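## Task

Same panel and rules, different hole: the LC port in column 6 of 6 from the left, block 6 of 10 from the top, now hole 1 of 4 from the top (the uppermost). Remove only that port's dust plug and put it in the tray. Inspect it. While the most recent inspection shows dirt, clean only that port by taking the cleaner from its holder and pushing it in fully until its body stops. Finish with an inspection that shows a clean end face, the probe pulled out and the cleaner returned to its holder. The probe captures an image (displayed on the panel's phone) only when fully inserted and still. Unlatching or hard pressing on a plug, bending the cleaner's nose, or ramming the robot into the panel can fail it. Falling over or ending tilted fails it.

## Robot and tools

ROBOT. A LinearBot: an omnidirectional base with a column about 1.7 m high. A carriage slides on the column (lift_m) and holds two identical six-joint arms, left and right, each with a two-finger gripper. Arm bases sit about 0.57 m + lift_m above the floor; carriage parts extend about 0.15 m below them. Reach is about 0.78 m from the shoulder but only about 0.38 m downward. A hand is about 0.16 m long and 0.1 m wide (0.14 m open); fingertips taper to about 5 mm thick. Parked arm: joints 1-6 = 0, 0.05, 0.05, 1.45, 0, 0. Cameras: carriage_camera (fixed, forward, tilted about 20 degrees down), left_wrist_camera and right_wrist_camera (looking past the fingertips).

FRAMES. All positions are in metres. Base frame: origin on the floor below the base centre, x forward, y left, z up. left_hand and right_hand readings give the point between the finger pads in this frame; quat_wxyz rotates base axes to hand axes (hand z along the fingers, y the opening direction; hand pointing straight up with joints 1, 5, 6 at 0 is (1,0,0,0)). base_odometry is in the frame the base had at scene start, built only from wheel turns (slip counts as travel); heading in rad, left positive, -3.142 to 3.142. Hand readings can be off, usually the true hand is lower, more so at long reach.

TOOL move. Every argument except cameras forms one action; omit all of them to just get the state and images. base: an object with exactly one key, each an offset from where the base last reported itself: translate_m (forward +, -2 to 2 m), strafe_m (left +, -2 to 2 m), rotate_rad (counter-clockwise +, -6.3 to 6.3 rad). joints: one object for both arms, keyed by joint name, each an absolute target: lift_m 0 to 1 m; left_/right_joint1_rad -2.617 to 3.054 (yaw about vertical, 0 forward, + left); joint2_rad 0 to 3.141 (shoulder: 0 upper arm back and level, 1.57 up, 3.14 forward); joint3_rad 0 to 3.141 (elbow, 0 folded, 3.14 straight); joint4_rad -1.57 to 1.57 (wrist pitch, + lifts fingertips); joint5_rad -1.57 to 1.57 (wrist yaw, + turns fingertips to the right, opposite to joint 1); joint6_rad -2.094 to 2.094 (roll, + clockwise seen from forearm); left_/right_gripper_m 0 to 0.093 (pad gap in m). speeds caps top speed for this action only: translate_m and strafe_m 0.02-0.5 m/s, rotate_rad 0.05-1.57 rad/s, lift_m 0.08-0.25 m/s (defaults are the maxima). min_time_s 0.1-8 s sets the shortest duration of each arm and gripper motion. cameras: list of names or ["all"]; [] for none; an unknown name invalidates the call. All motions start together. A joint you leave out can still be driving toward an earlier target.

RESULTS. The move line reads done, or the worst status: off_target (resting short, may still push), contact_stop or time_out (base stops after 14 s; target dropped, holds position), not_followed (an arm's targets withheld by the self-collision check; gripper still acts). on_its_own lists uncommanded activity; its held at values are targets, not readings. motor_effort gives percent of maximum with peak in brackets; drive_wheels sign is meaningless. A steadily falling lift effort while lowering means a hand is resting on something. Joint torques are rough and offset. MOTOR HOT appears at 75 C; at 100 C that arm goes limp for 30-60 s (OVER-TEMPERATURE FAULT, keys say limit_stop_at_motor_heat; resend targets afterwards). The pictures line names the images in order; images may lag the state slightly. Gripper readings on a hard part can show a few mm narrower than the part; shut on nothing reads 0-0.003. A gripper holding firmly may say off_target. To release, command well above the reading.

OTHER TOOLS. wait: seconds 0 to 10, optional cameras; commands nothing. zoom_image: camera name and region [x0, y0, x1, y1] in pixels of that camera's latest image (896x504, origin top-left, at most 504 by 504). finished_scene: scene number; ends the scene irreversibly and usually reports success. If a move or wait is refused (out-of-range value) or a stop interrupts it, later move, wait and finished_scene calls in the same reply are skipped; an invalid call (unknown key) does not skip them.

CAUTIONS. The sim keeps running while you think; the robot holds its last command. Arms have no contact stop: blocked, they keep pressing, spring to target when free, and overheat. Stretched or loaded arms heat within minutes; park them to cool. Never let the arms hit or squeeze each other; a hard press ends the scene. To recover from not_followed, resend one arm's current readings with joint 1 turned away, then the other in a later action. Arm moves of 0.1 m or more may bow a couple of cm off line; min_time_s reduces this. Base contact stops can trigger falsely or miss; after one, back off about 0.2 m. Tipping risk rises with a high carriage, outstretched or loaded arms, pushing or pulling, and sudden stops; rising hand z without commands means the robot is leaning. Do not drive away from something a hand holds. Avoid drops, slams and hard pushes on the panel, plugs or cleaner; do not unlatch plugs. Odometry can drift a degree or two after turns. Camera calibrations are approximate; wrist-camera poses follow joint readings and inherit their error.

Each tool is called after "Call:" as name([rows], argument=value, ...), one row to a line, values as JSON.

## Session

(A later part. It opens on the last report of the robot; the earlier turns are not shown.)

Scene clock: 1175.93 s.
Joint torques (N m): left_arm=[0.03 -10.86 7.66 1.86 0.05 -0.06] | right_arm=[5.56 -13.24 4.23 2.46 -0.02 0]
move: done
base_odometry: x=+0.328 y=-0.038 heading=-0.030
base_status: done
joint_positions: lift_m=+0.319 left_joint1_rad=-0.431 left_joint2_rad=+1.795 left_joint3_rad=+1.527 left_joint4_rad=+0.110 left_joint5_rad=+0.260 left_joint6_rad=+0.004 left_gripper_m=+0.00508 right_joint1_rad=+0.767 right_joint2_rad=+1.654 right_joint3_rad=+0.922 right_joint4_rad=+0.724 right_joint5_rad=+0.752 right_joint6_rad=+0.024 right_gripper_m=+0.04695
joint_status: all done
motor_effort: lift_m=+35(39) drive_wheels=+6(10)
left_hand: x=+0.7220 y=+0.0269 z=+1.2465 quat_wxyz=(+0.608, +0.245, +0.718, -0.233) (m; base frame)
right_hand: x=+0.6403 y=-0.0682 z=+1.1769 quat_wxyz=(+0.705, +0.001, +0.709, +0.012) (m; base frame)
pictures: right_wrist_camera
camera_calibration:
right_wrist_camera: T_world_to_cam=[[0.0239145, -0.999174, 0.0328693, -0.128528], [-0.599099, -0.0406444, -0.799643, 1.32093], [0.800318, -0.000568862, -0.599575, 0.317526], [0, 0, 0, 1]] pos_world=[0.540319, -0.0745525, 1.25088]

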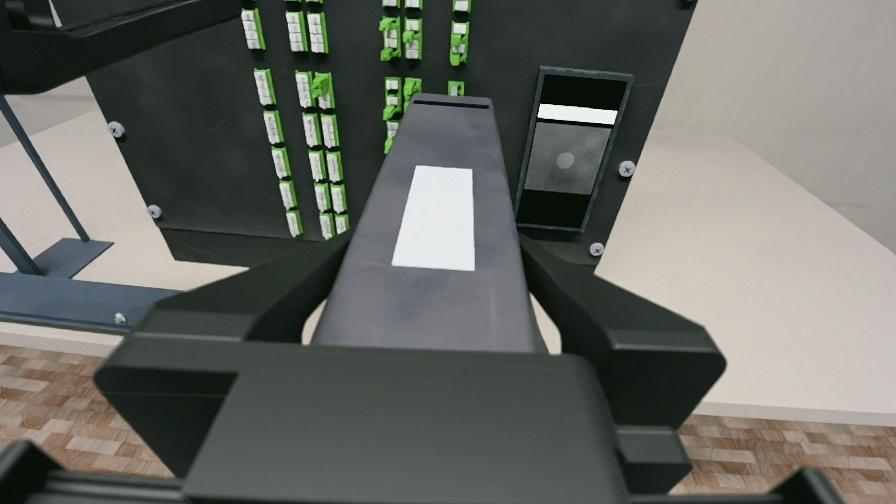

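Call:
move(joints={"lift_m":0.323}, cameras=[])

Call:
move(joints={"right_joint5_rad":0.765}, cameras=[])

Call:
move(joints={"right_joint5_rad":0.735}, cameras=[])

Call:
move(joints={"right_joint5_rad":0.755,"lift_m":0.326}, cameras=[])

Call:
move(joints={"right_joint5_rad":0.745,"lift_m":0.32}, cameras=["right_wrist_camera"])

Call:
zoom_image(camera="right_wrist_camera", region=[436, 72, 466, 102])

Scene clock: 1180.20 s.
Joint torques (N m): left_arm=[0.03 -10.85 7.72 1.87 0.04 -0.08] | right_arm=[5.53 -13.19 4.46 2.51 -0.02 -0.04]
move: done
base_odometry: x=+0.328 y=-0.038 heading=-0.030
base_status: not commanded
joint_positions: lift_m=+0.323 left_joint1_rad=-0.431 left_joint2_rad=+1.795 left_joint3_rad=+1.527 left_joint4_rad=+0.112 left_joint5_rad=+0.260 left_joint6_rad=+0.004 left_gripper_m=+0.00508 right_joint1_rad=+0.767 right_joint2_rad=+1.654 right_joint3_rad=+0.919 right_joint4_rad=+0.720 right_joint5_rad=+0.752 right_joint6_rad=+0.027 right_gripper_m=+0.04695
joint_status: all done
motor_effort: lift_m=+34(37) drive_wheels=+6(6)
left_hand: x=+0.7220 y=+0.0269 z=+1.2511 quat_wxyz=(+0.609, +0.245, +0.718, -0.233) (m; base frame)
right_hand: x=+0.6400 y=-0.0685 z=+1.1787 quat_wxyz=(+0.703, +0.001, +0.711, +0.011) (m; base frame)
pictures: none
No camera images: "cameras" was empty.

Scene clock: 1180.53 s.
Joint torques (N m): left_arm=[0.38 -10.77 7.5 1.82 0.04 -0.05] | right_arm=[5.56 -13.2 4.49 2.51 0.12 -0.04]
move: done
base_odometry: x=+0.328 y=-0.038 heading=-0.030
base_status: not commanded
joint_positions: lift_m=+0.323 left_joint1_rad=-0.431 left_joint2_rad=+1.795 left_joint3_rad=+1.527 left_joint4_rad=+0.112 left_joint5_rad=+0.260 left_joint6_rad=+0.004 left_gripper_m=+0.00508 right_joint1_rad=+0.767 right_joint2_rad=+1.654 right_joint3_rad=+0.919 right_joint4_rad=+0.720 right_joint5_rad=+0.753 right_joint6_rad=+0.027 right_gripper_m=+0.04695
joint_status: all done
motor_effort: lift_m=+34(34) drive_wheels=+6(6)
left_hand: x=+0.7220 y=+0.0269 z=+1.2511 quat_wxyz=(+0.609, +0.245, +0.718, -0.233) (m; base frame)
right_hand: x=+0.6400 y=-0.0686 z=+1.1787 quat_wxyz=(+0.703, +0.001, +0.711, +0.011) (m; base frame)
pictures: none
No camera images: "cameras" was empty.

Scene clock: 1180.93 s.
Joint torques (N m): left_arm=[0.05 -10.82 7.57 1.87 0.06 -0.1] | right_arm=[5.55 -13.22 4.51 2.51 -0.16 -0.04]
move: done
base_odometry: x=+0.328 y=-0.038 heading=-0.030
base_status: not commanded
joint_positions: lift_m=+0.323 left_joint1_rad=-0.431 left_joint2_rad=+1.795 left_joint3_rad=+1.527 left_joint4_rad=+0.112 left_joint5_rad=+0.260 left_joint6_rad=+0.004 left_gripper_m=+0.00508 right_joint1_rad=+0.767 right_joint2_rad=+1.654 right_joint3_rad=+0.919 right_joint4_rad=+0.720 right_joint5_rad=+0.750 right_joint6_rad=+0.027 right_gripper_m=+0.04695
joint_status: all done
motor_effort: lift_m=+34(34) drive_wheels=+6(6)
left_hand: x=+0.7220 y=+0.0269 z=+1.2511 quat_wxyz=(+0.609, +0.245, +0.718, -0.233) (m; base frame)
right_hand: x=+0.6400 y=-0.0682 z=+1.1787 quat_wxyz=(+0.703, +0.000, +0.711, +0.012) (m; base frame)
pictures: none
No camera images: "cameras" was empty.

Scene clock: 1181.33 s.
Joint torques (N m): left_arm=[0.1 -10.82 7.61 1.86 0.03 -0.11] | right_arm=[5.6 -13.2 4.62 2.56 0.05 -0.11]
move: done
base_odometry: x=+0.328 y=-0.038 heading=-0.030
base_status: not commanded
joint_positions: lift_m=+0.326 left_joint1_rad=-0.431 left_joint2_rad=+1.795 left_joint3_rad=+1.527 left_joint4_rad=+0.113 left_joint5_rad=+0.260 left_joint6_rad=+0.004 left_gripper_m=+0.00508 right_joint1_rad=+0.766 right_joint2_rad=+1.654 right_joint3_rad=+0.917 right_joint4_rad=+0.715 right_joint5_rad=+0.750 right_joint6_rad=+0.033 right_gripper_m=+0.04695
joint_status: all done
motor_effort: lift_m=+35(40) drive_wheels=+6(6)
left_hand: x=+0.7220 y=+0.0269 z=+1.2542 quat_wxyz=(+0.609, +0.245, +0.718, -0.233) (m; base frame)
right_hand: x=+0.6400 y=-0.0687 z=+1.1799 quat_wxyz=(+0.702, +0.001, +0.713, +0.012) (m; base frame)
pictures: none
No camera images: "cameras" was empty.

Scene clock: 1181.83 s.
Joint torques (N m): left_arm=[-0.01 -10.89 7.6 1.87 0.04 -0.07] | right_arm=[5.64 -13.19 4.6 2.4 -0.06 -0.03]
move: done
base_odometry: x=+0.328 y=-0.038 heading=-0.030
base_status: not commanded
joint_positions: lift_m=+0.320 left_joint1_rad=-0.431 left_joint2_rad=+1.796 left_joint3_rad=+1.527 left_joint4_rad=+0.109 left_joint5_rad=+0.260 left_joint6_rad=+0.004 left_gripper_m=+0.00508 right_joint1_rad=+0.766 right_joint2_rad=+1.654 right_joint3_rad=+0.917 right_joint4_rad=+0.730 right_joint5_rad=+0.750 right_joint6_rad=+0.026 right_gripper_m=+0.04695
joint_status: all done
motor_effort: lift_m=+35(40) drive_wheels=+6(6)
left_hand: x=+0.7220 y=+0.0269 z=+1.2469 quat_wxyz=(+0.607, +0.245, +0.719, -0.233) (m; base frame)
right_hand: x=+0.6400 y=-0.0686 z=+1.1769 quat_wxyz=(+0.705, +0.002, +0.709, +0.013) (m; base frame)
pictures: right_wrist_camera
camera_calibration:
right_wrist_camera: T_world_to_cam=[[0.0249901, -0.999247, 0.0296798, -0.125909], [-0.598651, -0.0387355, -0.800073, 1.32115], [0.80062, 0.00222606, -0.599168, 0.317293], [0, 0, 0, 1]] pos_world=[0.540024, -0.075345, 1.25087]

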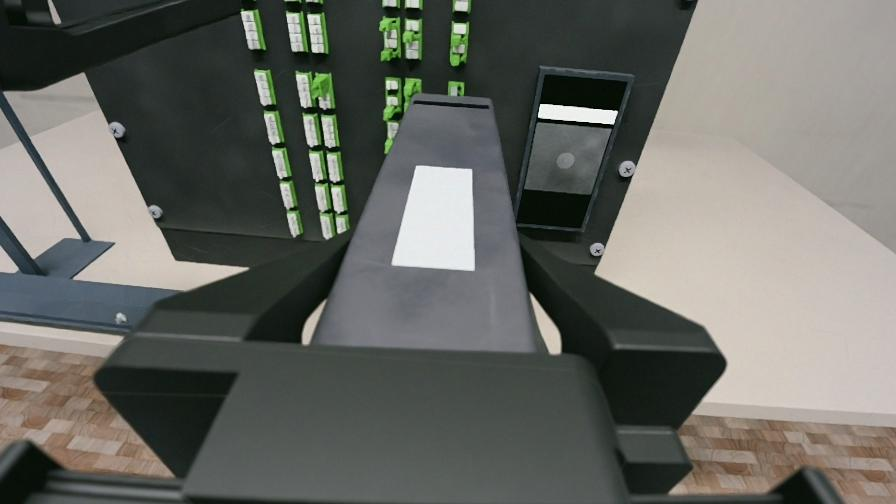

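Scaled by 16.800 from the camera's 896x504 image, which has a finer 1280x720 frame.

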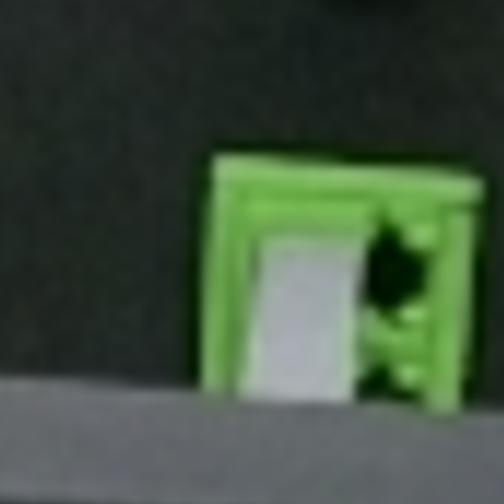

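Call:
move(joints={"lift_m":0.330}, cameras=[])

Call:
move(joints={"lift_m":0.335,"right_joint5_rad":0.755}, cameras=[])

Call:
move(joints={"lift_m":0.328,"right_joint5_rad":0.75}, cameras=[])

Call:
move(base={"translate_m":-0.005}, joints={"lift_m":0.331,"right_joint5_rad":0.745}, cameras=["right_wrist_camera"])

Scene clock: 1189.53 s.
Joint torques (N m): left_arm=[0.14 -10.67 7.58 1.82 0.04 -0.06] | right_arm=[5.67 -13.14 4.82 2.68 -0.04 -0.18]
move: done
base_odometry: x=+0.328 y=-0.038 heading=-0.030
base_status: not commanded
joint_positions: lift_m=+0.330 left_joint1_rad=-0.431 left_joint2_rad=+1.794 left_joint3_rad=+1.527 left_joint4_rad=+0.112 left_joint5_rad=+0.260 left_joint6_rad=+0.004 left_gripper_m=+0.00508 right_joint1_rad=+0.765 right_joint2_rad=+1.654 right_joint3_rad=+0.915 right_joint4_rad=+0.706 right_joint5_rad=+0.748 right_joint6_rad=+0.039 right_gripper_m=+0.04695
joint_status: all done
motor_effort: lift_m=+33(42) drive_wheels=+7(7)
left_hand: x=+0.7219 y=+0.0270 z=+1.2587 quat_wxyz=(+0.609, +0.245, +0.717, -0.233) (m; base frame)
right_hand: x=+0.6399 y=-0.0689 z=+1.1811 quat_wxyz=(+0.698, +0.000, +0.716, +0.012) (m; base frame)
pictures: none
No camera images: "cameras" was empty.

Scene clock: 1190.00 s.
Joint torques (N m): left_arm=[0.06 -10.62 7.65 1.84 0.02 -0.06] | right_arm=[5.65 -13.16 5.03 2.84 0.11 -0.29]
move: done
base_odometry: x=+0.328 y=-0.038 heading=-0.030
base_status: not commanded
joint_positions: lift_m=+0.335 left_joint1_rad=-0.431 left_joint2_rad=+1.794 left_joint3_rad=+1.527 left_joint4_rad=+0.113 left_joint5_rad=+0.260 left_joint6_rad=+0.004 left_gripper_m=+0.00508 right_joint1_rad=+0.764 right_joint2_rad=+1.654 right_joint3_rad=+0.912 right_joint4_rad=+0.691 right_joint5_rad=+0.746 right_joint6_rad=+0.048 right_gripper_m=+0.04695
joint_status: all done
motor_effort: lift_m=+35(43) drive_wheels=+7(7)
left_hand: x=+0.7219 y=+0.0270 z=+1.2637 quat_wxyz=(+0.610, +0.245, +0.717, -0.233) (m; base frame)
right_hand: x=+0.6398 y=-0.0693 z=+1.1818 quat_wxyz=(+0.694, -0.002, +0.720, +0.011) (m; base frame)
pictures: none
No camera images: "cameras" was empty.

Scene clock: 1190.50 s.
Joint torques (N m): left_arm=[0.13 -10.81 7.54 1.88 0.01 -0.03] | right_arm=[5.82 -13.2 5.05 2.63 0.05 -0.16]
move: done
base_odometry: x=+0.328 y=-0.038 heading=-0.030
base_status: not commanded
joint_positions: lift_m=+0.328 left_joint1_rad=-0.431 left_joint2_rad=+1.795 left_joint3_rad=+1.527 left_joint4_rad=+0.109 left_joint5_rad=+0.260 left_joint6_rad=+0.004 left_gripper_m=+0.00508 right_joint1_rad=+0.764 right_joint2_rad=+1.654 right_joint3_rad=+0.912 right_joint4_rad=+0.710 right_joint5_rad=+0.746 right_joint6_rad=+0.038 right_gripper_m=+0.04695
joint_status: all done
motor_effort: lift_m=+35(38) drive_wheels=+7(7)
left_hand: x=+0.7220 y=+0.0269 z=+1.2551 quat_wxyz=(+0.608, +0.245, +0.719, -0.233) (m; base frame)
right_hand: x=+0.6399 y=-0.0692 z=+1.1786 quat_wxyz=(+0.699, -0.001, +0.715, +0.012) (m; base frame)
pictures: none
No camera images: "cameras" was empty.

Scene clock: 1191.10 s.
Joint torques (N m): left_arm=[0.01 -10.96 7.49 1.88 0.03 -0.1] | right_arm=[7.09 -13.22 4.85 2.73 0.26 -0.18]
move: done
base_odometry: x=+0.323 y=-0.038 heading=-0.030
base_status: done
joint_positions: lift_m=+0.331 left_joint1_rad=-0.431 left_joint2_rad=+1.795 left_joint3_rad=+1.527 left_joint4_rad=+0.110 left_joint5_rad=+0.260 left_joint6_rad=+0.004 left_gripper_m=+0.00508 right_joint1_rad=+0.749 right_joint2_rad=+1.654 right_joint3_rad=+0.914 right_joint4_rad=+0.702 right_joint5_rad=+0.721 right_joint6_rad=+0.039 right_gripper_m=+0.04695
joint_status: all done
motor_effort: lift_m=+35(44) drive_wheels=+8(17)
left_hand: x=+0.7220 y=+0.0269 z=+1.2585 quat_wxyz=(+0.608, +0.245, +0.718, -0.233) (m; base frame)
right_hand: x=+0.6437 y=-0.0712 z=+1.1810 quat_wxyz=(+0.697, -0.005, +0.717, +0.015) (m; base frame)
pictures: right_wrist_camera
camera_calibration:
right_wrist_camera: T_world_to_cam=[[0.037351, -0.998624, 0.0368237, -0.145042], [-0.616214, -0.052026, -0.785858, 1.32013], [0.786692, 0.00666129, -0.617309, 0.347531], [0, 0, 0, 1]] pos_world=[0.545502, -0.0784758, 1.25731]

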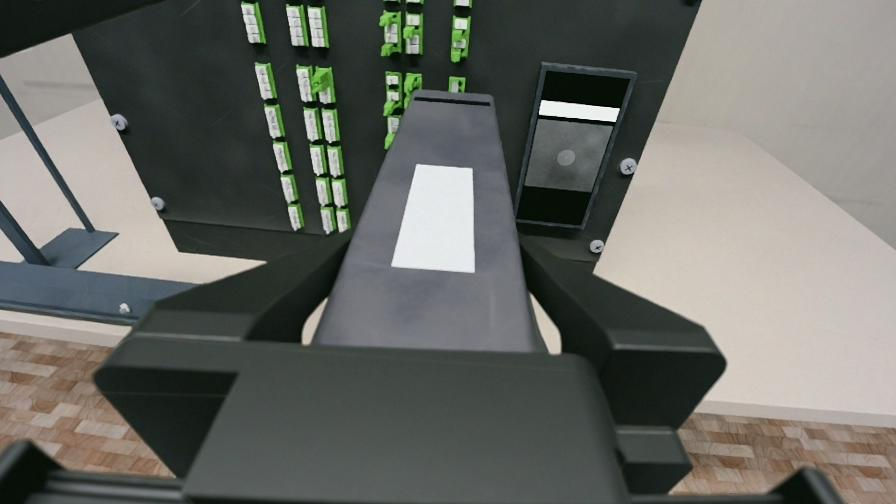

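Call:
move(base={"translate_m":0.005}, joints={"lift_m":0.319,"right_joint6_rad":0.02,"right_joint5_rad":0.75}, cameras=[])

Call:
move(joints={"right_joint6_rad":0.0}, cameras=[])

Call:
move(joints={"right_joint6_rad":-0.02}, cameras=[])

Call:
move(joints={"right_joint6_rad":0.03}, cameras=[])

Call:
move(joints={"right_joint6_rad":0.01}, cameras=["right_wrist_camera"])

Scene clock: 1203.77 s.
Joint torques (N m): left_arm=[0.14 -10.71 7.49 1.89 0.02 -0.12] | right_arm=[5.63 -12.85 4.7 2.45 -0.04 0.02]
move: done
base_odometry: x=+0.328 y=-0.037 heading=-0.029
base_status: done
joint_positions: lift_m=+0.319 left_joint1_rad=-0.430 left_joint2_rad=+1.795 left_joint3_rad=+1.527 left_joint4_rad=+0.107 left_joint5_rad=+0.260 left_joint6_rad=+0.004 left_gripper_m=+0.00508 right_joint1_rad=+0.767 right_joint2_rad=+1.650 right_joint3_rad=+0.917 right_joint4_rad=+0.725 right_joint5_rad=+0.752 right_joint6_rad=+0.022 right_gripper_m=+0.04695
joint_status: all done
motor_effort: lift_m=+35(35) drive_wheels=+7(11)
left_hand: x=+0.7221 y=+0.0273 z=+1.2456 quat_wxyz=(+0.607, +0.244, +0.720, -0.232) (m; base frame)
right_hand: x=+0.6395 y=-0.0691 z=+1.1764 quat_wxyz=(+0.705, +0.001, +0.709, +0.011) (m; base frame)
pictures: none
No camera images: "cameras" was empty.

Scene clock: 1204.10 s.
Joint torques (N m): left_arm=[0.14 -11.02 7.66 1.91 0.04 -0.08] | right_arm=[5.57 -12.83 4.68 2.45 -0.02 -0.14]
move: done
base_odometry: x=+0.328 y=-0.037 heading=-0.029
base_status: not commanded
joint_positions: lift_m=+0.319 left_joint1_rad=-0.430 left_joint2_rad=+1.795 left_joint3_rad=+1.527 left_joint4_rad=+0.107 left_joint5_rad=+0.260 left_joint6_rad=+0.004 left_gripper_m=+0.00508 right_joint1_rad=+0.767 right_joint2_rad=+1.650 right_joint3_rad=+0.917 right_joint4_rad=+0.725 right_joint5_rad=+0.752 right_joint6_rad=+0.015 right_gripper_m=+0.04695
joint_status: all done
motor_effort: lift_m=+35(35) drive_wheels=+7(7)
left_hand: x=+0.7221 y=+0.0273 z=+1.2456 quat_wxyz=(+0.607, +0.244, +0.720, -0.232) (m; base frame)
right_hand: x=+0.6395 y=-0.0691 z=+1.1764 quat_wxyz=(+0.705, -0.002, +0.709, +0.009) (m; base frame)
pictures: none
No camera images: "cameras" was empty.

Scene clock: 1204.43 s.
Joint torques (N m): left_arm=[0.13 -10.86 7.6 1.89 0.03 -0.02] | right_arm=[5.59 -12.85 4.66 2.46 -0.02 -0.32]
move: off_target
base_odometry: x=+0.328 y=-0.037 heading=-0.029
base_status: not commanded
joint_positions: lift_m=+0.319 left_joint1_rad=-0.430 left_joint2_rad=+1.795 left_joint3_rad=+1.527 left_joint4_rad=+0.107 left_joint5_rad=+0.260 left_joint6_rad=+0.004 left_gripper_m=+0.00508 right_joint1_rad=+0.767 right_joint2_rad=+1.650 right_joint3_rad=+0.917 right_joint4_rad=+0.725 right_joint5_rad=+0.752 right_joint6_rad=+0.010 right_gripper_m=+0.04695
joint_status: right_joint6_rad off_target (ended at +0.010, target -0.020)
motor_effort: lift_m=+35(35) drive_wheels=+7(7)
left_hand: x=+0.7221 y=+0.0273 z=+1.2456 quat_wxyz=(+0.607, +0.244, +0.720, -0.232) (m; base frame)
right_hand: x=+0.6395 y=-0.0691 z=+1.1764 quat_wxyz=(+0.705, -0.004, +0.709, +0.007) (m; base frame)
pictures: none
No camera images: "cameras" was empty.

Scene clock: 1204.83 s.
Joint torques (N m): left_arm=[0.02 -11.03 7.61 1.86 0.04 -0.08] | right_arm=[5.59 -12.85 4.67 2.45 -0.02 0.19]
move: done
base_odometry: x=+0.328 y=-0.037 heading=-0.029
base_status: not commanded
joint_positions: lift_m=+0.319 left_joint1_rad=-0.430 left_joint2_rad=+1.795 left_joint3_rad=+1.527 left_joint4_rad=+0.107 left_joint5_rad=+0.260 left_joint6_rad=+0.004 left_gripper_m=+0.00508 right_joint1_rad=+0.767 right_joint2_rad=+1.650 right_joint3_rad=+0.917 right_joint4_rad=+0.725 right_joint5_rad=+0.752 right_joint6_rad=+0.018 right_gripper_m=+0.04695
joint_status: all done
motor_effort: lift_m=+35(35) drive_wheels=+7(7)
left_hand: x=+0.7221 y=+0.0273 z=+1.2456 quat_wxyz=(+0.607, +0.244, +0.720, -0.232) (m; base frame)
right_hand: x=+0.6395 y=-0.0691 z=+1.1764 quat_wxyz=(+0.705, -0.001, +0.709, +0.010) (m; base frame)
pictures: none
No camera images: "cameras" was empty.

Scene clock: 1205.17 s.
Joint torques (N m): left_arm=[-0.03 -10.82 7.57 1.91 0 -0.04] | right_arm=[5.57 -12.83 4.67 2.45 -0.02 -0.05]
move: done
base_odometry: x=+0.328 y=-0.037 heading=-0.029
base_status: not commanded
joint_positions: lift_m=+0.319 left_joint1_rad=-0.430 left_joint2_rad=+1.795 left_joint3_rad=+1.527 left_joint4_rad=+0.107 left_joint5_rad=+0.260 left_joint6_rad=+0.004 left_gripper_m=+0.00508 right_joint1_rad=+0.767 right_joint2_rad=+1.650 right_joint3_rad=+0.917 right_joint4_rad=+0.725 right_joint5_rad=+0.752 right_joint6_rad=+0.018 right_gripper_m=+0.04695
joint_status: all done
motor_effort: lift_m=+35(35) drive_wheels=+7(7)
left_hand: x=+0.7221 y=+0.0273 z=+1.2456 quat_wxyz=(+0.607, +0.244, +0.720, -0.232) (m; base frame)
right_hand: x=+0.6395 y=-0.0691 z=+1.1764 quat_wxyz=(+0.705, -0.001, +0.709, +0.010) (m; base frame)
pictures: right_wrist_camera
camera_calibration:
right_wrist_camera: T_world_to_cam=[[0.0239865, -0.998948, 0.0390783, -0.136798], [-0.599408, -0.0456548, -0.79914, 1.31929], [0.800084, -0.00425527, -0.599873, 0.318161], [0, 0, 0, 1]] pos_world=[0.539518, -0.0750688, 1.2505]

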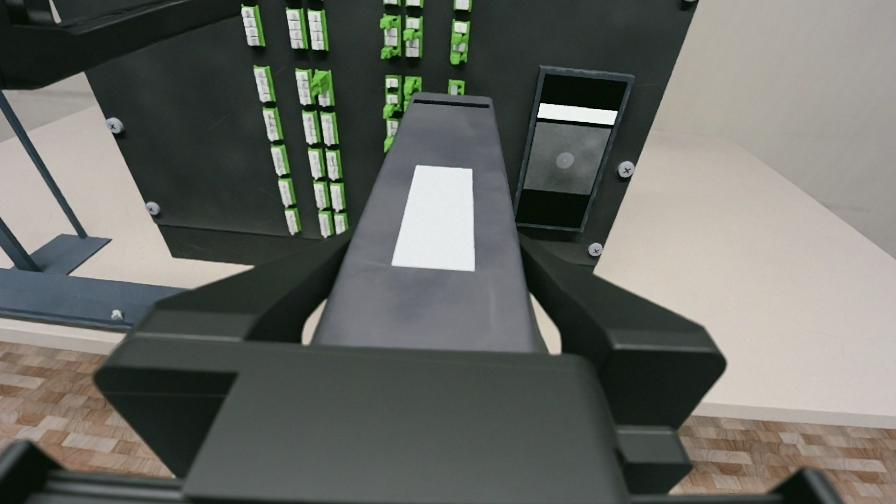

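Call:
move(base={"translate_m":-0.008}, joints={"right_joint5_rad":0.73,"lift_m":0.322}, cameras=[])

Call:
move(joints={"right_joint1_rad":0.82,"right_joint6_rad":0.02}, cameras=[])

Call:
move(joints={"right_joint1_rad":0.84,"right_joint6_rad":0.0}, cameras=["right_wrist_camera"])

Call:
zoom_image(camera="right_wrist_camera", region=[380, 60, 500, 180])

Scene clock: 1214.20 s.
Joint torques (N m): left_arm=[0.17 -10.91 7.77 1.86 0.03 -0.08] | right_arm=[7.64 -13.05 4.05 2.61 0.19 -0.1]
move: done
base_odometry: x=+0.321 y=-0.037 heading=-0.029
base_status: done
joint_positions: lift_m=+0.322 left_joint1_rad=-0.430 left_joint2_rad=+1.795 left_joint3_rad=+1.527 left_joint4_rad=+0.110 left_joint5_rad=+0.260 left_joint6_rad=+0.004 left_gripper_m=+0.00508 right_joint1_rad=+0.743 right_joint2_rad=+1.652 right_joint3_rad=+0.924 right_joint4_rad=+0.713 right_joint5_rad=+0.713 right_joint6_rad=+0.021 right_gripper_m=+0.04695
joint_status: all done
motor_effort: lift_m=+34(39) drive_wheels=+8(14)
left_hand: x=+0.7222 y=+0.0273 z=+1.2494 quat_wxyz=(+0.608, +0.244, +0.719, -0.233) (m; base frame)
right_hand: x=+0.6458 y=-0.0717 z=+1.1794 quat_wxyz=(+0.703, -0.006, +0.711, +0.015) (m; base frame)
pictures: none
No camera images: "cameras" was empty.

Scene clock: 1214.60 s.
Joint torques (N m): left_arm=[0.17 -10.88 7.62 1.91 0.03 -0.08] | right_arm=[6.76 -13.05 4.08 2.61 0.18 0.01]
move: off_target
base_odometry: x=+0.321 y=-0.037 heading=-0.029
base_status: not commanded
joint_positions: lift_m=+0.322 left_joint1_rad=-0.430 left_joint2_rad=+1.795 left_joint3_rad=+1.527 left_joint4_rad=+0.110 left_joint5_rad=+0.260 left_joint6_rad=+0.004 left_gripper_m=+0.00508 right_joint1_rad=+0.743 right_joint2_rad=+1.652 right_joint3_rad=+0.924 right_joint4_rad=+0.713 right_joint5_rad=+0.713 right_joint6_rad=+0.023 right_gripper_m=+0.04695
joint_status: right_joint1_rad off_target (ended at +0.743, target +0.820); the others done
motor_effort: lift_m=+34(34) drive_wheels=+8(8)
left_hand: x=+0.7222 y=+0.0273 z=+1.2494 quat_wxyz=(+0.608, +0.244, +0.719, -0.233) (m; base frame)
right_hand: x=+0.6458 y=-0.0717 z=+1.1794 quat_wxyz=(+0.703, -0.006, +0.711, +0.015) (m; base frame)
pictures: none
No camera images: "cameras" was empty.

Scene clock: 1215.07 s.
Joint torques (N m): left_arm=[0.17 -10.86 7.49 1.87 0.03 -0.06] | right_arm=[8.5 -13.05 4.08 2.61 0.18 -0.23]
move: off_target
base_odometry: x=+0.321 y=-0.037 heading=-0.029
base_status: not commanded
joint_positions: lift_m=+0.322 left_joint1_rad=-0.430 left_joint2_rad=+1.795 left_joint3_rad=+1.527 left_joint4_rad=+0.110 left_joint5_rad=+0.260 left_joint6_rad=+0.004 left_gripper_m=+0.00508 right_joint1_rad=+0.743 right_joint2_rad=+1.652 right_joint3_rad=+0.924 right_joint4_rad=+0.713 right_joint5_rad=+0.713 right_joint6_rad=+0.023 right_gripper_m=+0.04695
joint_status: right_joint1_rad off_target (ended at +0.743, target +0.840); right_joint6_rad off_target (ended at +0.023, target +0.000)
motor_effort: lift_m=+34(34) drive_wheels=+8(8)
left_hand: x=+0.7222 y=+0.0273 z=+1.2494 quat_wxyz=(+0.608, +0.244, +0.719, -0.233) (m; base frame)
right_hand: x=+0.6458 y=-0.0717 z=+1.1794 quat_wxyz=(+0.703, -0.006, +0.711, +0.015) (m; base frame)
pictures: right_wrist_camera
camera_calibration:
right_wrist_camera: T_world_to_cam=[[0.038932, -0.998542, 0.0374012, -0.147234], [-0.602564, -0.0533188, -0.796288, 1.32353], [0.79712, 0.00846445, -0.603761, 0.322275], [0, 0, 0, 1]] pos_world=[0.546354, -0.0791776, 1.254]

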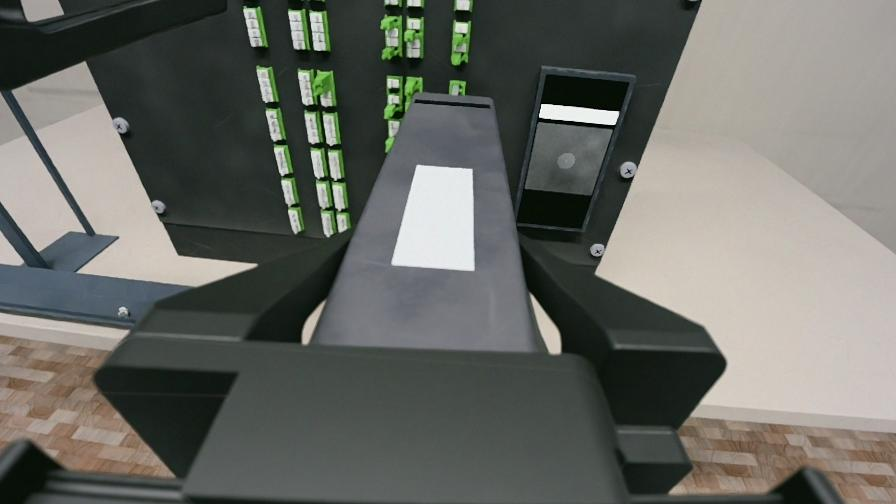

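Scaled by 4.200 from the camera's 896x504 image, which has a finer 1280x720 frame.

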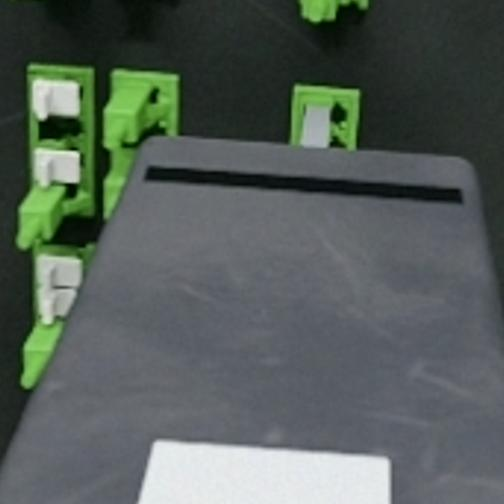

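Call:
move(base={"translate_m":0.024}, joints={"right_joint1_rad":0.825,"right_joint5_rad":0.80,"right_joint6_rad":0.018,"lift_m":0.318}, speeds={"translate_m":0.05}, cameras=[])

Call:
move(joints={"right_gripper_m":0.045}, min_time_s=1.5, cameras=["right_wrist_camera","left_wrist_camera"])

Scene clock: 1231.77 s.
Joint torques (N m): left_arm=[0.16 -10.8 7.72 1.9 -0.03 -0.08] | right_arm=[1.31 -10.47 6.39 2.49 -0.12 -0.01]
move: done
base_odometry: x=+0.345 y=-0.038 heading=-0.029
base_status: done
joint_positions: lift_m=+0.318 left_joint1_rad=-0.430 left_joint2_rad=+1.795 left_joint3_rad=+1.527 left_joint4_rad=+0.109 left_joint5_rad=+0.260 left_joint6_rad=+0.004 left_gripper_m=+0.00508 right_joint1_rad=+0.811 right_joint2_rad=+1.624 right_joint3_rad=+0.895 right_joint4_rad=+0.719 right_joint5_rad=+0.812 right_joint6_rad=+0.023 right_gripper_m=+0.04695
joint_status: all done
motor_effort: lift_m=+34(37) drive_wheels=-3(7)
left_hand: x=+0.7221 y=+0.0271 z=+1.2451 quat_wxyz=(+0.607, +0.245, +0.719, -0.233) (m; base frame)
right_hand: x=+0.6245 y=-0.0659 z=+1.1762 quat_wxyz=(+0.704, +0.006, +0.710, +0.005) (m; base frame)
pictures: none
No camera images: "cameras" was empty.

Scene clock: 1232.07 s.
Joint torques (N m): left_arm=[0.12 -10.71 7.51 1.88 0.01 -0.1] | right_arm=[1.32 -10.47 6.38 2.49 -0.12 -0.01]
move: done
base_odometry: x=+0.345 y=-0.038 heading=-0.029
base_status: not commanded
joint_positions: lift_m=+0.318 left_joint1_rad=-0.430 left_joint2_rad=+1.795 left_joint3_rad=+1.527 left_joint4_rad=+0.109 left_joint5_rad=+0.260 left_joint6_rad=+0.004 left_gripper_m=+0.00508 right_joint1_rad=+0.811 right_joint2_rad=+1.624 right_joint3_rad=+0.895 right_joint4_rad=+0.719 right_joint5_rad=+0.812 right_joint6_rad=+0.023 right_gripper_m=+0.04695
joint_status: all done
motor_effort: lift_m=+34(34) drive_wheels=-3(3)
left_hand: x=+0.7221 y=+0.0271 z=+1.2451 quat_wxyz=(+0.607, +0.245, +0.719, -0.233) (m; base frame)
right_hand: x=+0.6245 y=-0.0659 z=+1.1762 quat_wxyz=(+0.704, +0.006, +0.710, +0.005) (m; base frame)
pictures: left_wrist_camera, right_wrist_camera
camera_calibration:
left_wrist_camera: T_world_to_cam=[[-0.638599, -0.76766, 0.0537451, 0.419139], [-0.550855, 0.40724, -0.728501, 1.30103], [0.537354, -0.494826, -0.682933, 0.602065], [0, 0, 0, 1]] pos_world=[0.660817, 0.0898437, 1.33644]
right_wrist_camera: T_world_to_cam=[[0.00836354, -0.999304, 0.0363656, -0.12026], [-0.601252, -0.0340842, -0.798332, 1.3113], [0.799016, -0.015188, -0.601118, 0.331489], [0, 0, 0, 1]] pos_world=[0.524563, -0.0704475, 1.25049]

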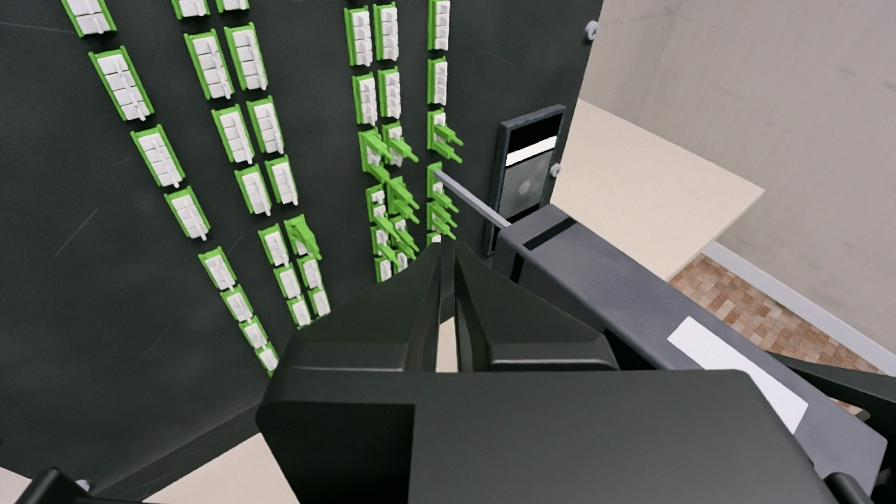

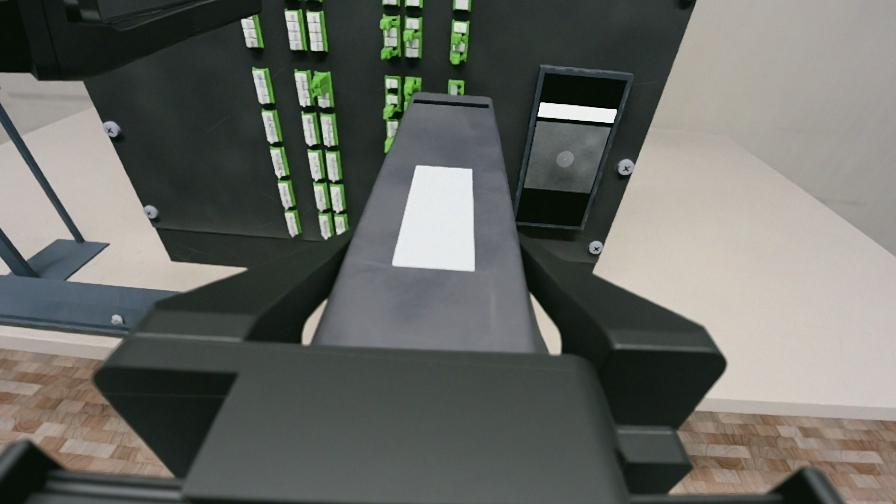

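Call:
move(base={"strafe_m":-0.006}, cameras=[])

Call:
move(base={"translate_m":0.006}, joints={"right_gripper_m":0.0465}, cameras=[])

Call:
move(joints={"right_gripper_m":0.0475}, cameras=["right_wrist_camera"])

Scene clock: 1237.40 s.
Joint torques (N m): left_arm=[0.27 -10.88 7.54 1.86 0.04 -0.08] | right_arm=[1.28 -10.47 6.39 2.5 0 -0.01]
move: done
base_odometry: x=+0.344 y=-0.044 heading=-0.029
base_status: done
joint_positions: lift_m=+0.318 left_joint1_rad=-0.432 left_joint2_rad=+1.795 left_joint3_rad=+1.527 left_joint4_rad=+0.109 left_joint5_rad=+0.261 left_joint6_rad=+0.004 left_gripper_m=+0.00508 right_joint1_rad=+0.812 right_joint2_rad=+1.624 right_joint3_rad=+0.895 right_joint4_rad=+0.719 right_joint5_rad=+0.798 right_joint6_rad=+0.023 right_gripper_m=+0.04695
joint_status: not commanded
motor_effort: lift_m=+34(34) drive_wheels=-2(11)
left_hand: x=+0.7216 y=+0.0263 z=+1.2451 quat_wxyz=(+0.607, +0.245, +0.719, -0.233) (m; base frame)
right_hand: x=+0.6244 y=-0.0632 z=+1.1762 quat_wxyz=(+0.704, +0.000, +0.710, +0.010) (m; base frame)
pictures: none
No camera images: "cameras" was empty.

Scene clock: 1238.03 s.
Joint torques (N m): left_arm=[0.21 -10.86 7.62 1.91 0.01 -0.12] | right_arm=[-0.09 -10.1 6.6 2.49 -0.26 -0.01]
move: done
base_odometry: x=+0.350 y=-0.044 heading=-0.029
base_status: done
joint_positions: lift_m=+0.318 left_joint1_rad=-0.430 left_joint2_rad=+1.795 left_joint3_rad=+1.527 left_joint4_rad=+0.109 left_joint5_rad=+0.261 left_joint6_rad=+0.004 left_gripper_m=+0.00508 right_joint1_rad=+0.827 right_joint2_rad=+1.621 right_joint3_rad=+0.892 right_joint4_rad=+0.718 right_joint5_rad=+0.825 right_joint6_rad=+0.023 right_gripper_m=+0.04695
joint_status: all done
motor_effort: lift_m=+34(34) drive_wheels=-2(6)
left_hand: x=+0.7220 y=+0.0271 z=+1.2452 quat_wxyz=(+0.608, +0.245, +0.719, -0.233) (m; base frame)
right_hand: x=+0.6201 y=-0.0624 z=+1.1764 quat_wxyz=(+0.704, +0.004, +0.710, +0.006) (m; base frame)
pictures: none
No camera images: "cameras" was empty.

Scene clock: 1238.33 s.
Joint torques (N m): left_arm=[0.18 -10.82 7.5 1.88 0.03 -0.08] | right_arm=[-0.01 -10.15 6.6 2.49 -0.25 -0.01]
move: done
base_odometry: x=+0.350 y=-0.044 heading=-0.029
base_status: not commanded
joint_positions: lift_m=+0.318 left_joint1_rad=-0.430 left_joint2_rad=+1.795 left_joint3_rad=+1.527 left_joint4_rad=+0.109 left_joint5_rad=+0.261 left_joint6_rad=+0.004 left_gripper_m=+0.00508 right_joint1_rad=+0.827 right_joint2_rad=+1.621 right_joint3_rad=+0.892 right_joint4_rad=+0.718 right_joint5_rad=+0.825 right_joint6_rad=+0.023 right_gripper_m=+0.04769
joint_status: all done
motor_effort: lift_m=+34(34) drive_wheels=-3(3)
left_hand: x=+0.7220 y=+0.0271 z=+1.2452 quat_wxyz=(+0.608, +0.245, +0.719, -0.233) (m; base frame)
right_hand: x=+0.6201 y=-0.0624 z=+1.1764 quat_wxyz=(+0.704, +0.004, +0.710, +0.006) (m; base frame)
pictures: right_wrist_camera
camera_calibration:
right_wrist_camera: T_world_to_cam=[[0.011339, -0.999269, 0.0364966, -0.118747], [-0.601015, -0.0359811, -0.798428, 1.30886], [0.799158, -0.0128817, -0.600983, 0.334998], [0, 0, 0, 1]] pos_world=[0.520273, -0.0672506, 1.25069]

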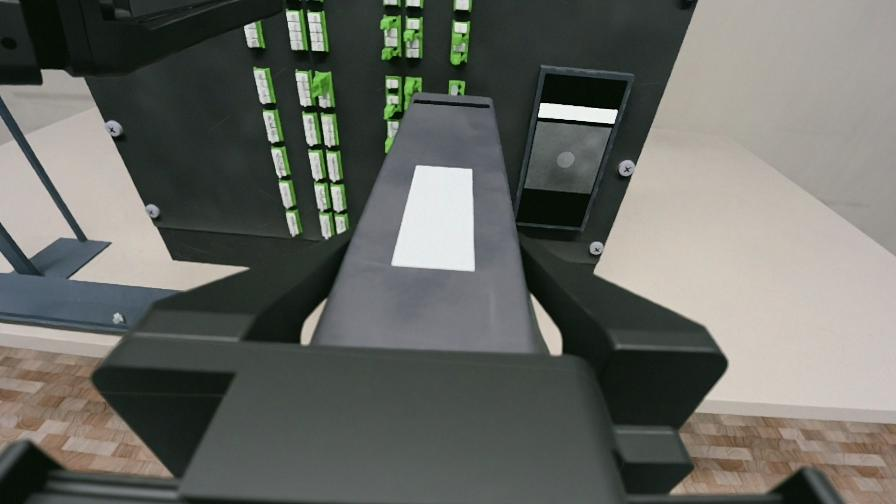

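Call:
move(joints={"right_gripper_m":0.0485}, cameras=["right_wrist_camera"])

Call:
zoom_image(camera="right_wrist_camera", region=[436, 72, 466, 102])

Scene clock: 1242.23 s.
Joint torques (N m): left_arm=[0.05 -10.82 7.75 1.88 0.04 -0.07] | right_arm=[-0.03 -10.14 6.61 2.49 -0.24 -0.01]
move: done
base_odometry: x=+0.350 y=-0.044 heading=-0.029
base_status: not commanded
joint_positions: lift_m=+0.318 left_joint1_rad=-0.430 left_joint2_rad=+1.795 left_joint3_rad=+1.527 left_joint4_rad=+0.109 left_joint5_rad=+0.261 left_joint6_rad=+0.004 left_gripper_m=+0.00508 right_joint1_rad=+0.827 right_joint2_rad=+1.621 right_joint3_rad=+0.892 right_joint4_rad=+0.718 right_joint5_rad=+0.823 right_joint6_rad=+0.023 right_gripper_m=+0.04859
joint_status: all done
motor_effort: lift_m=+34(34) drive_wheels=-2(3)
left_hand: x=+0.7220 y=+0.0271 z=+1.2452 quat_wxyz=(+0.608, +0.245, +0.719, -0.233) (m; base frame)
right_hand: x=+0.6201 y=-0.0621 z=+1.1764 quat_wxyz=(+0.704, +0.004, +0.710, +0.007) (m; base frame)
pictures: right_wrist_camera
camera_calibration:
right_wrist_camera: T_world_to_cam=[[0.0129203, -0.999253, 0.036427, -0.119383], [-0.601032, -0.0368754, -0.798374, 1.30875], [0.79912, -0.0115786, -0.601059, 0.335197], [0, 0, 0, 1]] pos_world=[0.520278, -0.0671519, 1.25069]

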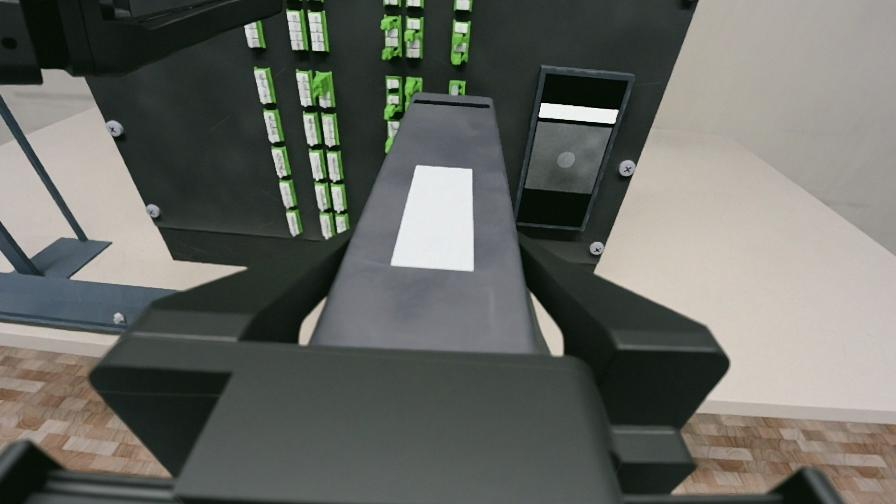

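Scaled by 16.800 from the camera's 896x504 image, which has a finer 1280x720 frame.

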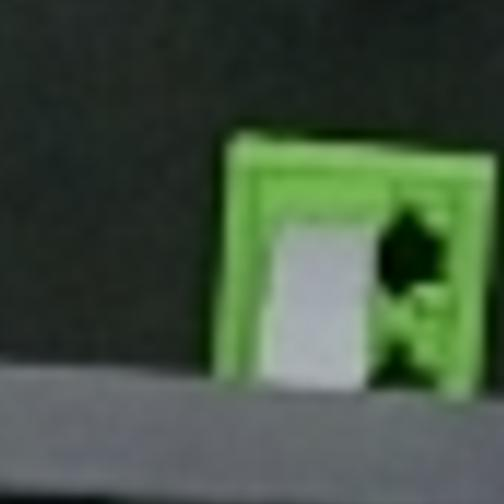

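Call:
move(joints={"right_gripper_m":0.0495}, cameras=[])

Call:
wait(seconds=0.5, cameras=["right_wrist_camera","left_wrist_camera"])

Call:
zoom_image(camera="right_wrist_camera", region=[436, 72, 466, 102])

Scene clock: 1248.03 s.
Joint torques (N m): left_arm=[0.13 -10.69 7.6 1.9 0.1 -0.08] | right_arm=[-0.01 -9.57 6.58 2.47 -0.12 -0.01]
move: done
base_odometry: x=+0.350 y=-0.044 heading=-0.029
base_status: not commanded
joint_positions: lift_m=+0.318 left_joint1_rad=-0.430 left_joint2_rad=+1.795 left_joint3_rad=+1.527 left_joint4_rad=+0.109 left_joint5_rad=+0.261 left_joint6_rad=+0.004 left_gripper_m=+0.00508 right_joint1_rad=+0.827 right_joint2_rad=+1.614 right_joint3_rad=+0.892 right_joint4_rad=+0.720 right_joint5_rad=+0.812 right_joint6_rad=+0.023 right_gripper_m=+0.04941
joint_status: all done
motor_effort: lift_m=+34(34) drive_wheels=-3(3)
left_hand: x=+0.7220 y=+0.0271 z=+1.2452 quat_wxyz=(+0.608, +0.245, +0.719, -0.233) (m; base frame)
right_hand: x=+0.6195 y=-0.0609 z=+1.1796 quat_wxyz=(+0.706, +0.002, +0.708, +0.013) (m; base frame)
pictures: none
No camera images: "cameras" was empty.

Scene clock: 1248.53 s.
Joint torques (N m): left_arm=[0.02 -10.66 7.53 1.89 0.02 -0.06] | right_arm=[-0.02 -9.57 6.63 2.47 -0.13 -0.01]
base_odometry: x=+0.350 y=-0.044 heading=-0.029
base_status: not commanded
joint_positions: lift_m=+0.318 left_joint1_rad=-0.430 left_joint2_rad=+1.795 left_joint3_rad=+1.527 left_joint4_rad=+0.109 left_joint5_rad=+0.261 left_joint6_rad=+0.004 left_gripper_m=+0.00508 right_joint1_rad=+0.827 right_joint2_rad=+1.614 right_joint3_rad=+0.892 right_joint4_rad=+0.720 right_joint5_rad=+0.812 right_joint6_rad=+0.023 right_gripper_m=+0.04941
joint_status: all done
motor_effort: lift_m=+34(34) drive_wheels=-2(3)
left_hand: x=+0.7220 y=+0.0271 z=+1.2452 quat_wxyz=(+0.608, +0.245, +0.719, -0.233) (m; base frame)
right_hand: x=+0.6195 y=-0.0609 z=+1.1796 quat_wxyz=(+0.706, +0.002, +0.708, +0.013) (m; base frame)
wait: 0.50 s; at rest by 0.27 s
pictures: left_wrist_camera, right_wrist_camera
camera_calibration:
left_wrist_camera: T_world_to_cam=[[-0.638965, -0.767359, 0.0537124, 0.419316], [-0.55043, 0.407321, -0.728777, 1.30122], [0.537355, -0.495228, -0.682641, 0.601727], [0, 0, 0, 1]] pos_world=[0.660819, 0.0897424, 1.33654]
right_wrist_camera: T_world_to_cam=[[0.023767, -0.999264, 0.0301058, -0.117466], [-0.595889, -0.0383401, -0.802151, 1.31212], [0.802715, 0.00112498, -0.596362, 0.330682], [0, 0, 0, 1]] pos_world=[0.51923, -0.0674449, 1.25326]

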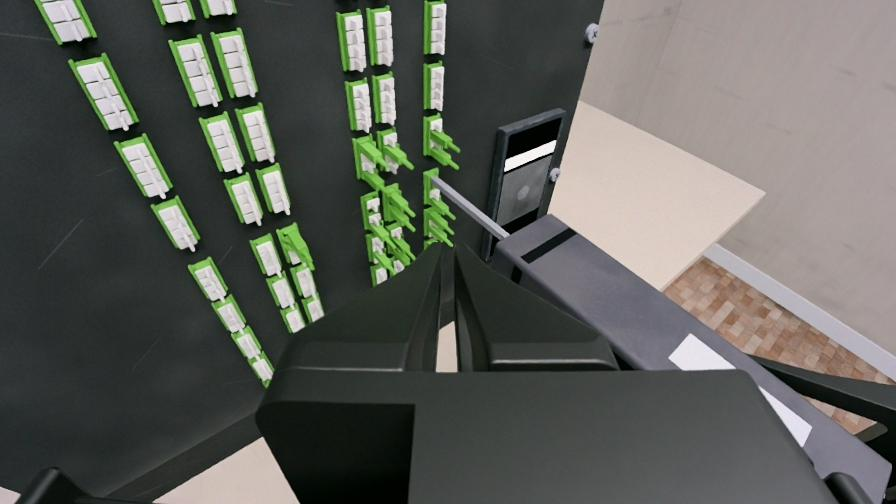

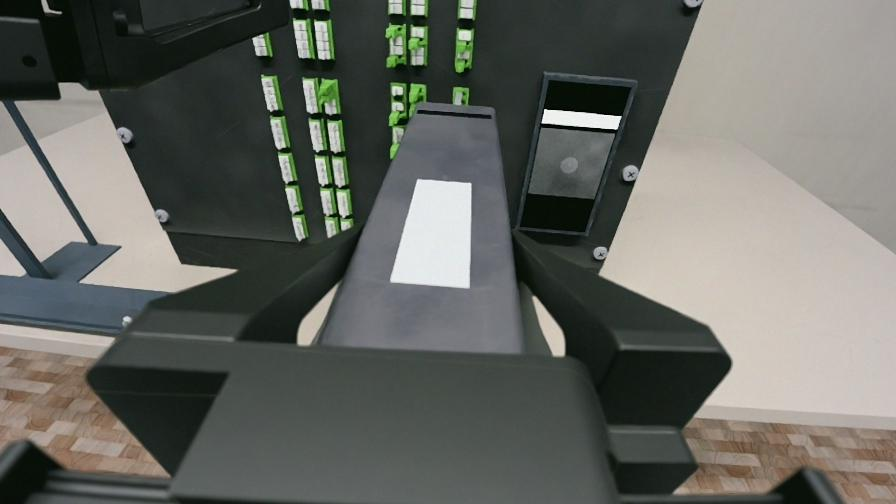

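Scaled by 16.800 from the camera's 896x504 image, which has a finer 1280x720 frame.

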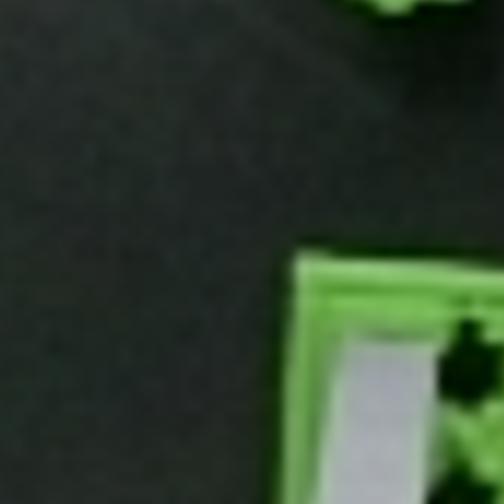

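Call:
move(joints={"right_gripper_m":0.044}, min_time_s=1.5, cameras=["right_wrist_camera"])

Call:
move(base={"translate_m":-0.003}, speeds={"translate_m":0.03}, cameras=["right_wrist_camera"])

Call:
zoom_image(camera="right_wrist_camera", region=[436, 72, 466, 102])

Scene clock: 1255.97 s.
Joint torques (N m): left_arm=[0.1 -10.88 7.58 1.85 0.05 -0.08] | right_arm=[-0.01 -9.58 6.61 2.46 -0.15 -0.01]
move: done
base_odometry: x=+0.350 y=-0.044 heading=-0.029
base_status: not commanded
joint_positions: lift_m=+0.318 left_joint1_rad=-0.430 left_joint2_rad=+1.795 left_joint3_rad=+1.527 left_joint4_rad=+0.109 left_joint5_rad=+0.261 left_joint6_rad=+0.004 left_gripper_m=+0.00508 right_joint1_rad=+0.827 right_joint2_rad=+1.614 right_joint3_rad=+0.892 right_joint4_rad=+0.720 right_joint5_rad=+0.814 right_joint6_rad=+0.023 right_gripper_m=+0.04755
joint_status: all done
motor_effort: lift_m=+34(34) drive_wheels=-2(3)
left_hand: x=+0.7220 y=+0.0271 z=+1.2452 quat_wxyz=(+0.608, +0.245, +0.719, -0.233) (m; base frame)
right_hand: x=+0.6195 y=-0.0612 z=+1.1796 quat_wxyz=(+0.706, +0.003, +0.708, +0.012) (m; base frame)
pictures: right_wrist_camera
camera_calibration:
right_wrist_camera: T_world_to_cam=[[0.0222672, -0.999299, 0.030102, -0.116784], [-0.595944, -0.0374426, -0.802153, 1.31221], [0.802717, -0.0000774383, -0.59636, 0.330601], [0, 0, 0, 1]] pos_world=[0.519225, -0.0675436, 1.25326]

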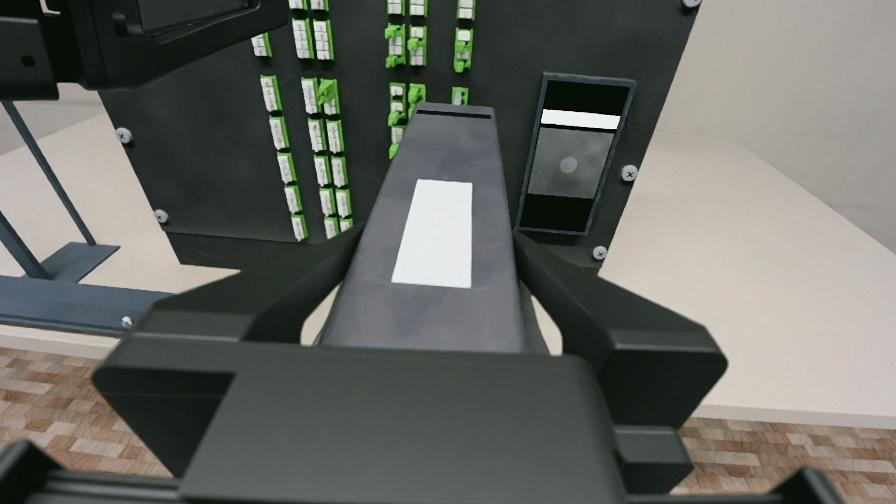

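Scene clock: 1256.50 s.
Joint torques (N m): left_arm=[0.12 -10.74 7.58 1.87 0.06 -0.07] | right_arm=[0.61 -9.55 6.61 2.45 -0.01 -0.01]
move: done
base_odometry: x=+0.347 y=-0.044 heading=-0.029
base_status: done
joint_positions: lift_m=+0.318 left_joint1_rad=-0.430 left_joint2_rad=+1.795 left_joint3_rad=+1.527 left_joint4_rad=+0.109 left_joint5_rad=+0.261 left_joint6_rad=+0.004 left_gripper_m=+0.00508 right_joint1_rad=+0.819 right_joint2_rad=+1.614 right_joint3_rad=+0.892 right_joint4_rad=+0.721 right_joint5_rad=+0.800 right_joint6_rad=+0.023 right_gripper_m=+0.04753
joint_status: not commanded
motor_effort: lift_m=+34(34) drive_wheels=+5(7)
left_hand: x=+0.7220 y=+0.0271 z=+1.2452 quat_wxyz=(+0.608, +0.245, +0.719, -0.233) (m; base frame)
right_hand: x=+0.6214 y=-0.0620 z=+1.1798 quat_wxyz=(+0.707, +0.001, +0.707, +0.014) (m; base frame)
pictures: right_wrist_camera
camera_calibration:
right_wrist_camera: T_world_to_cam=[[0.0279122, -0.999175, 0.0295105, -0.120524], [-0.595326, -0.0403314, -0.802472, 1.31325], [0.803, 0.00483037, -0.59596, 0.328809], [0, 0, 0, 1]] pos_world=[0.521144, -0.0690469, 1.25336]

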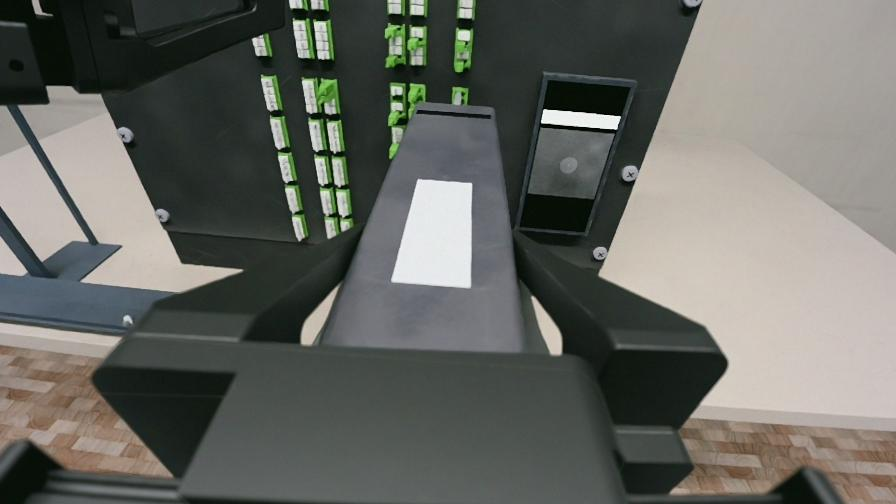

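Scaled by 16.800 from the camera's 896x504 image, which has a finer 1280x720 frame.

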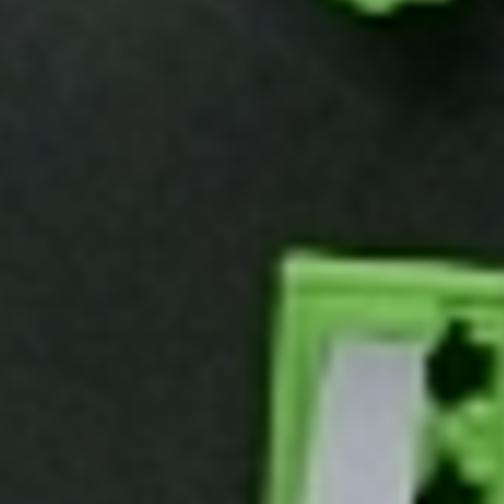

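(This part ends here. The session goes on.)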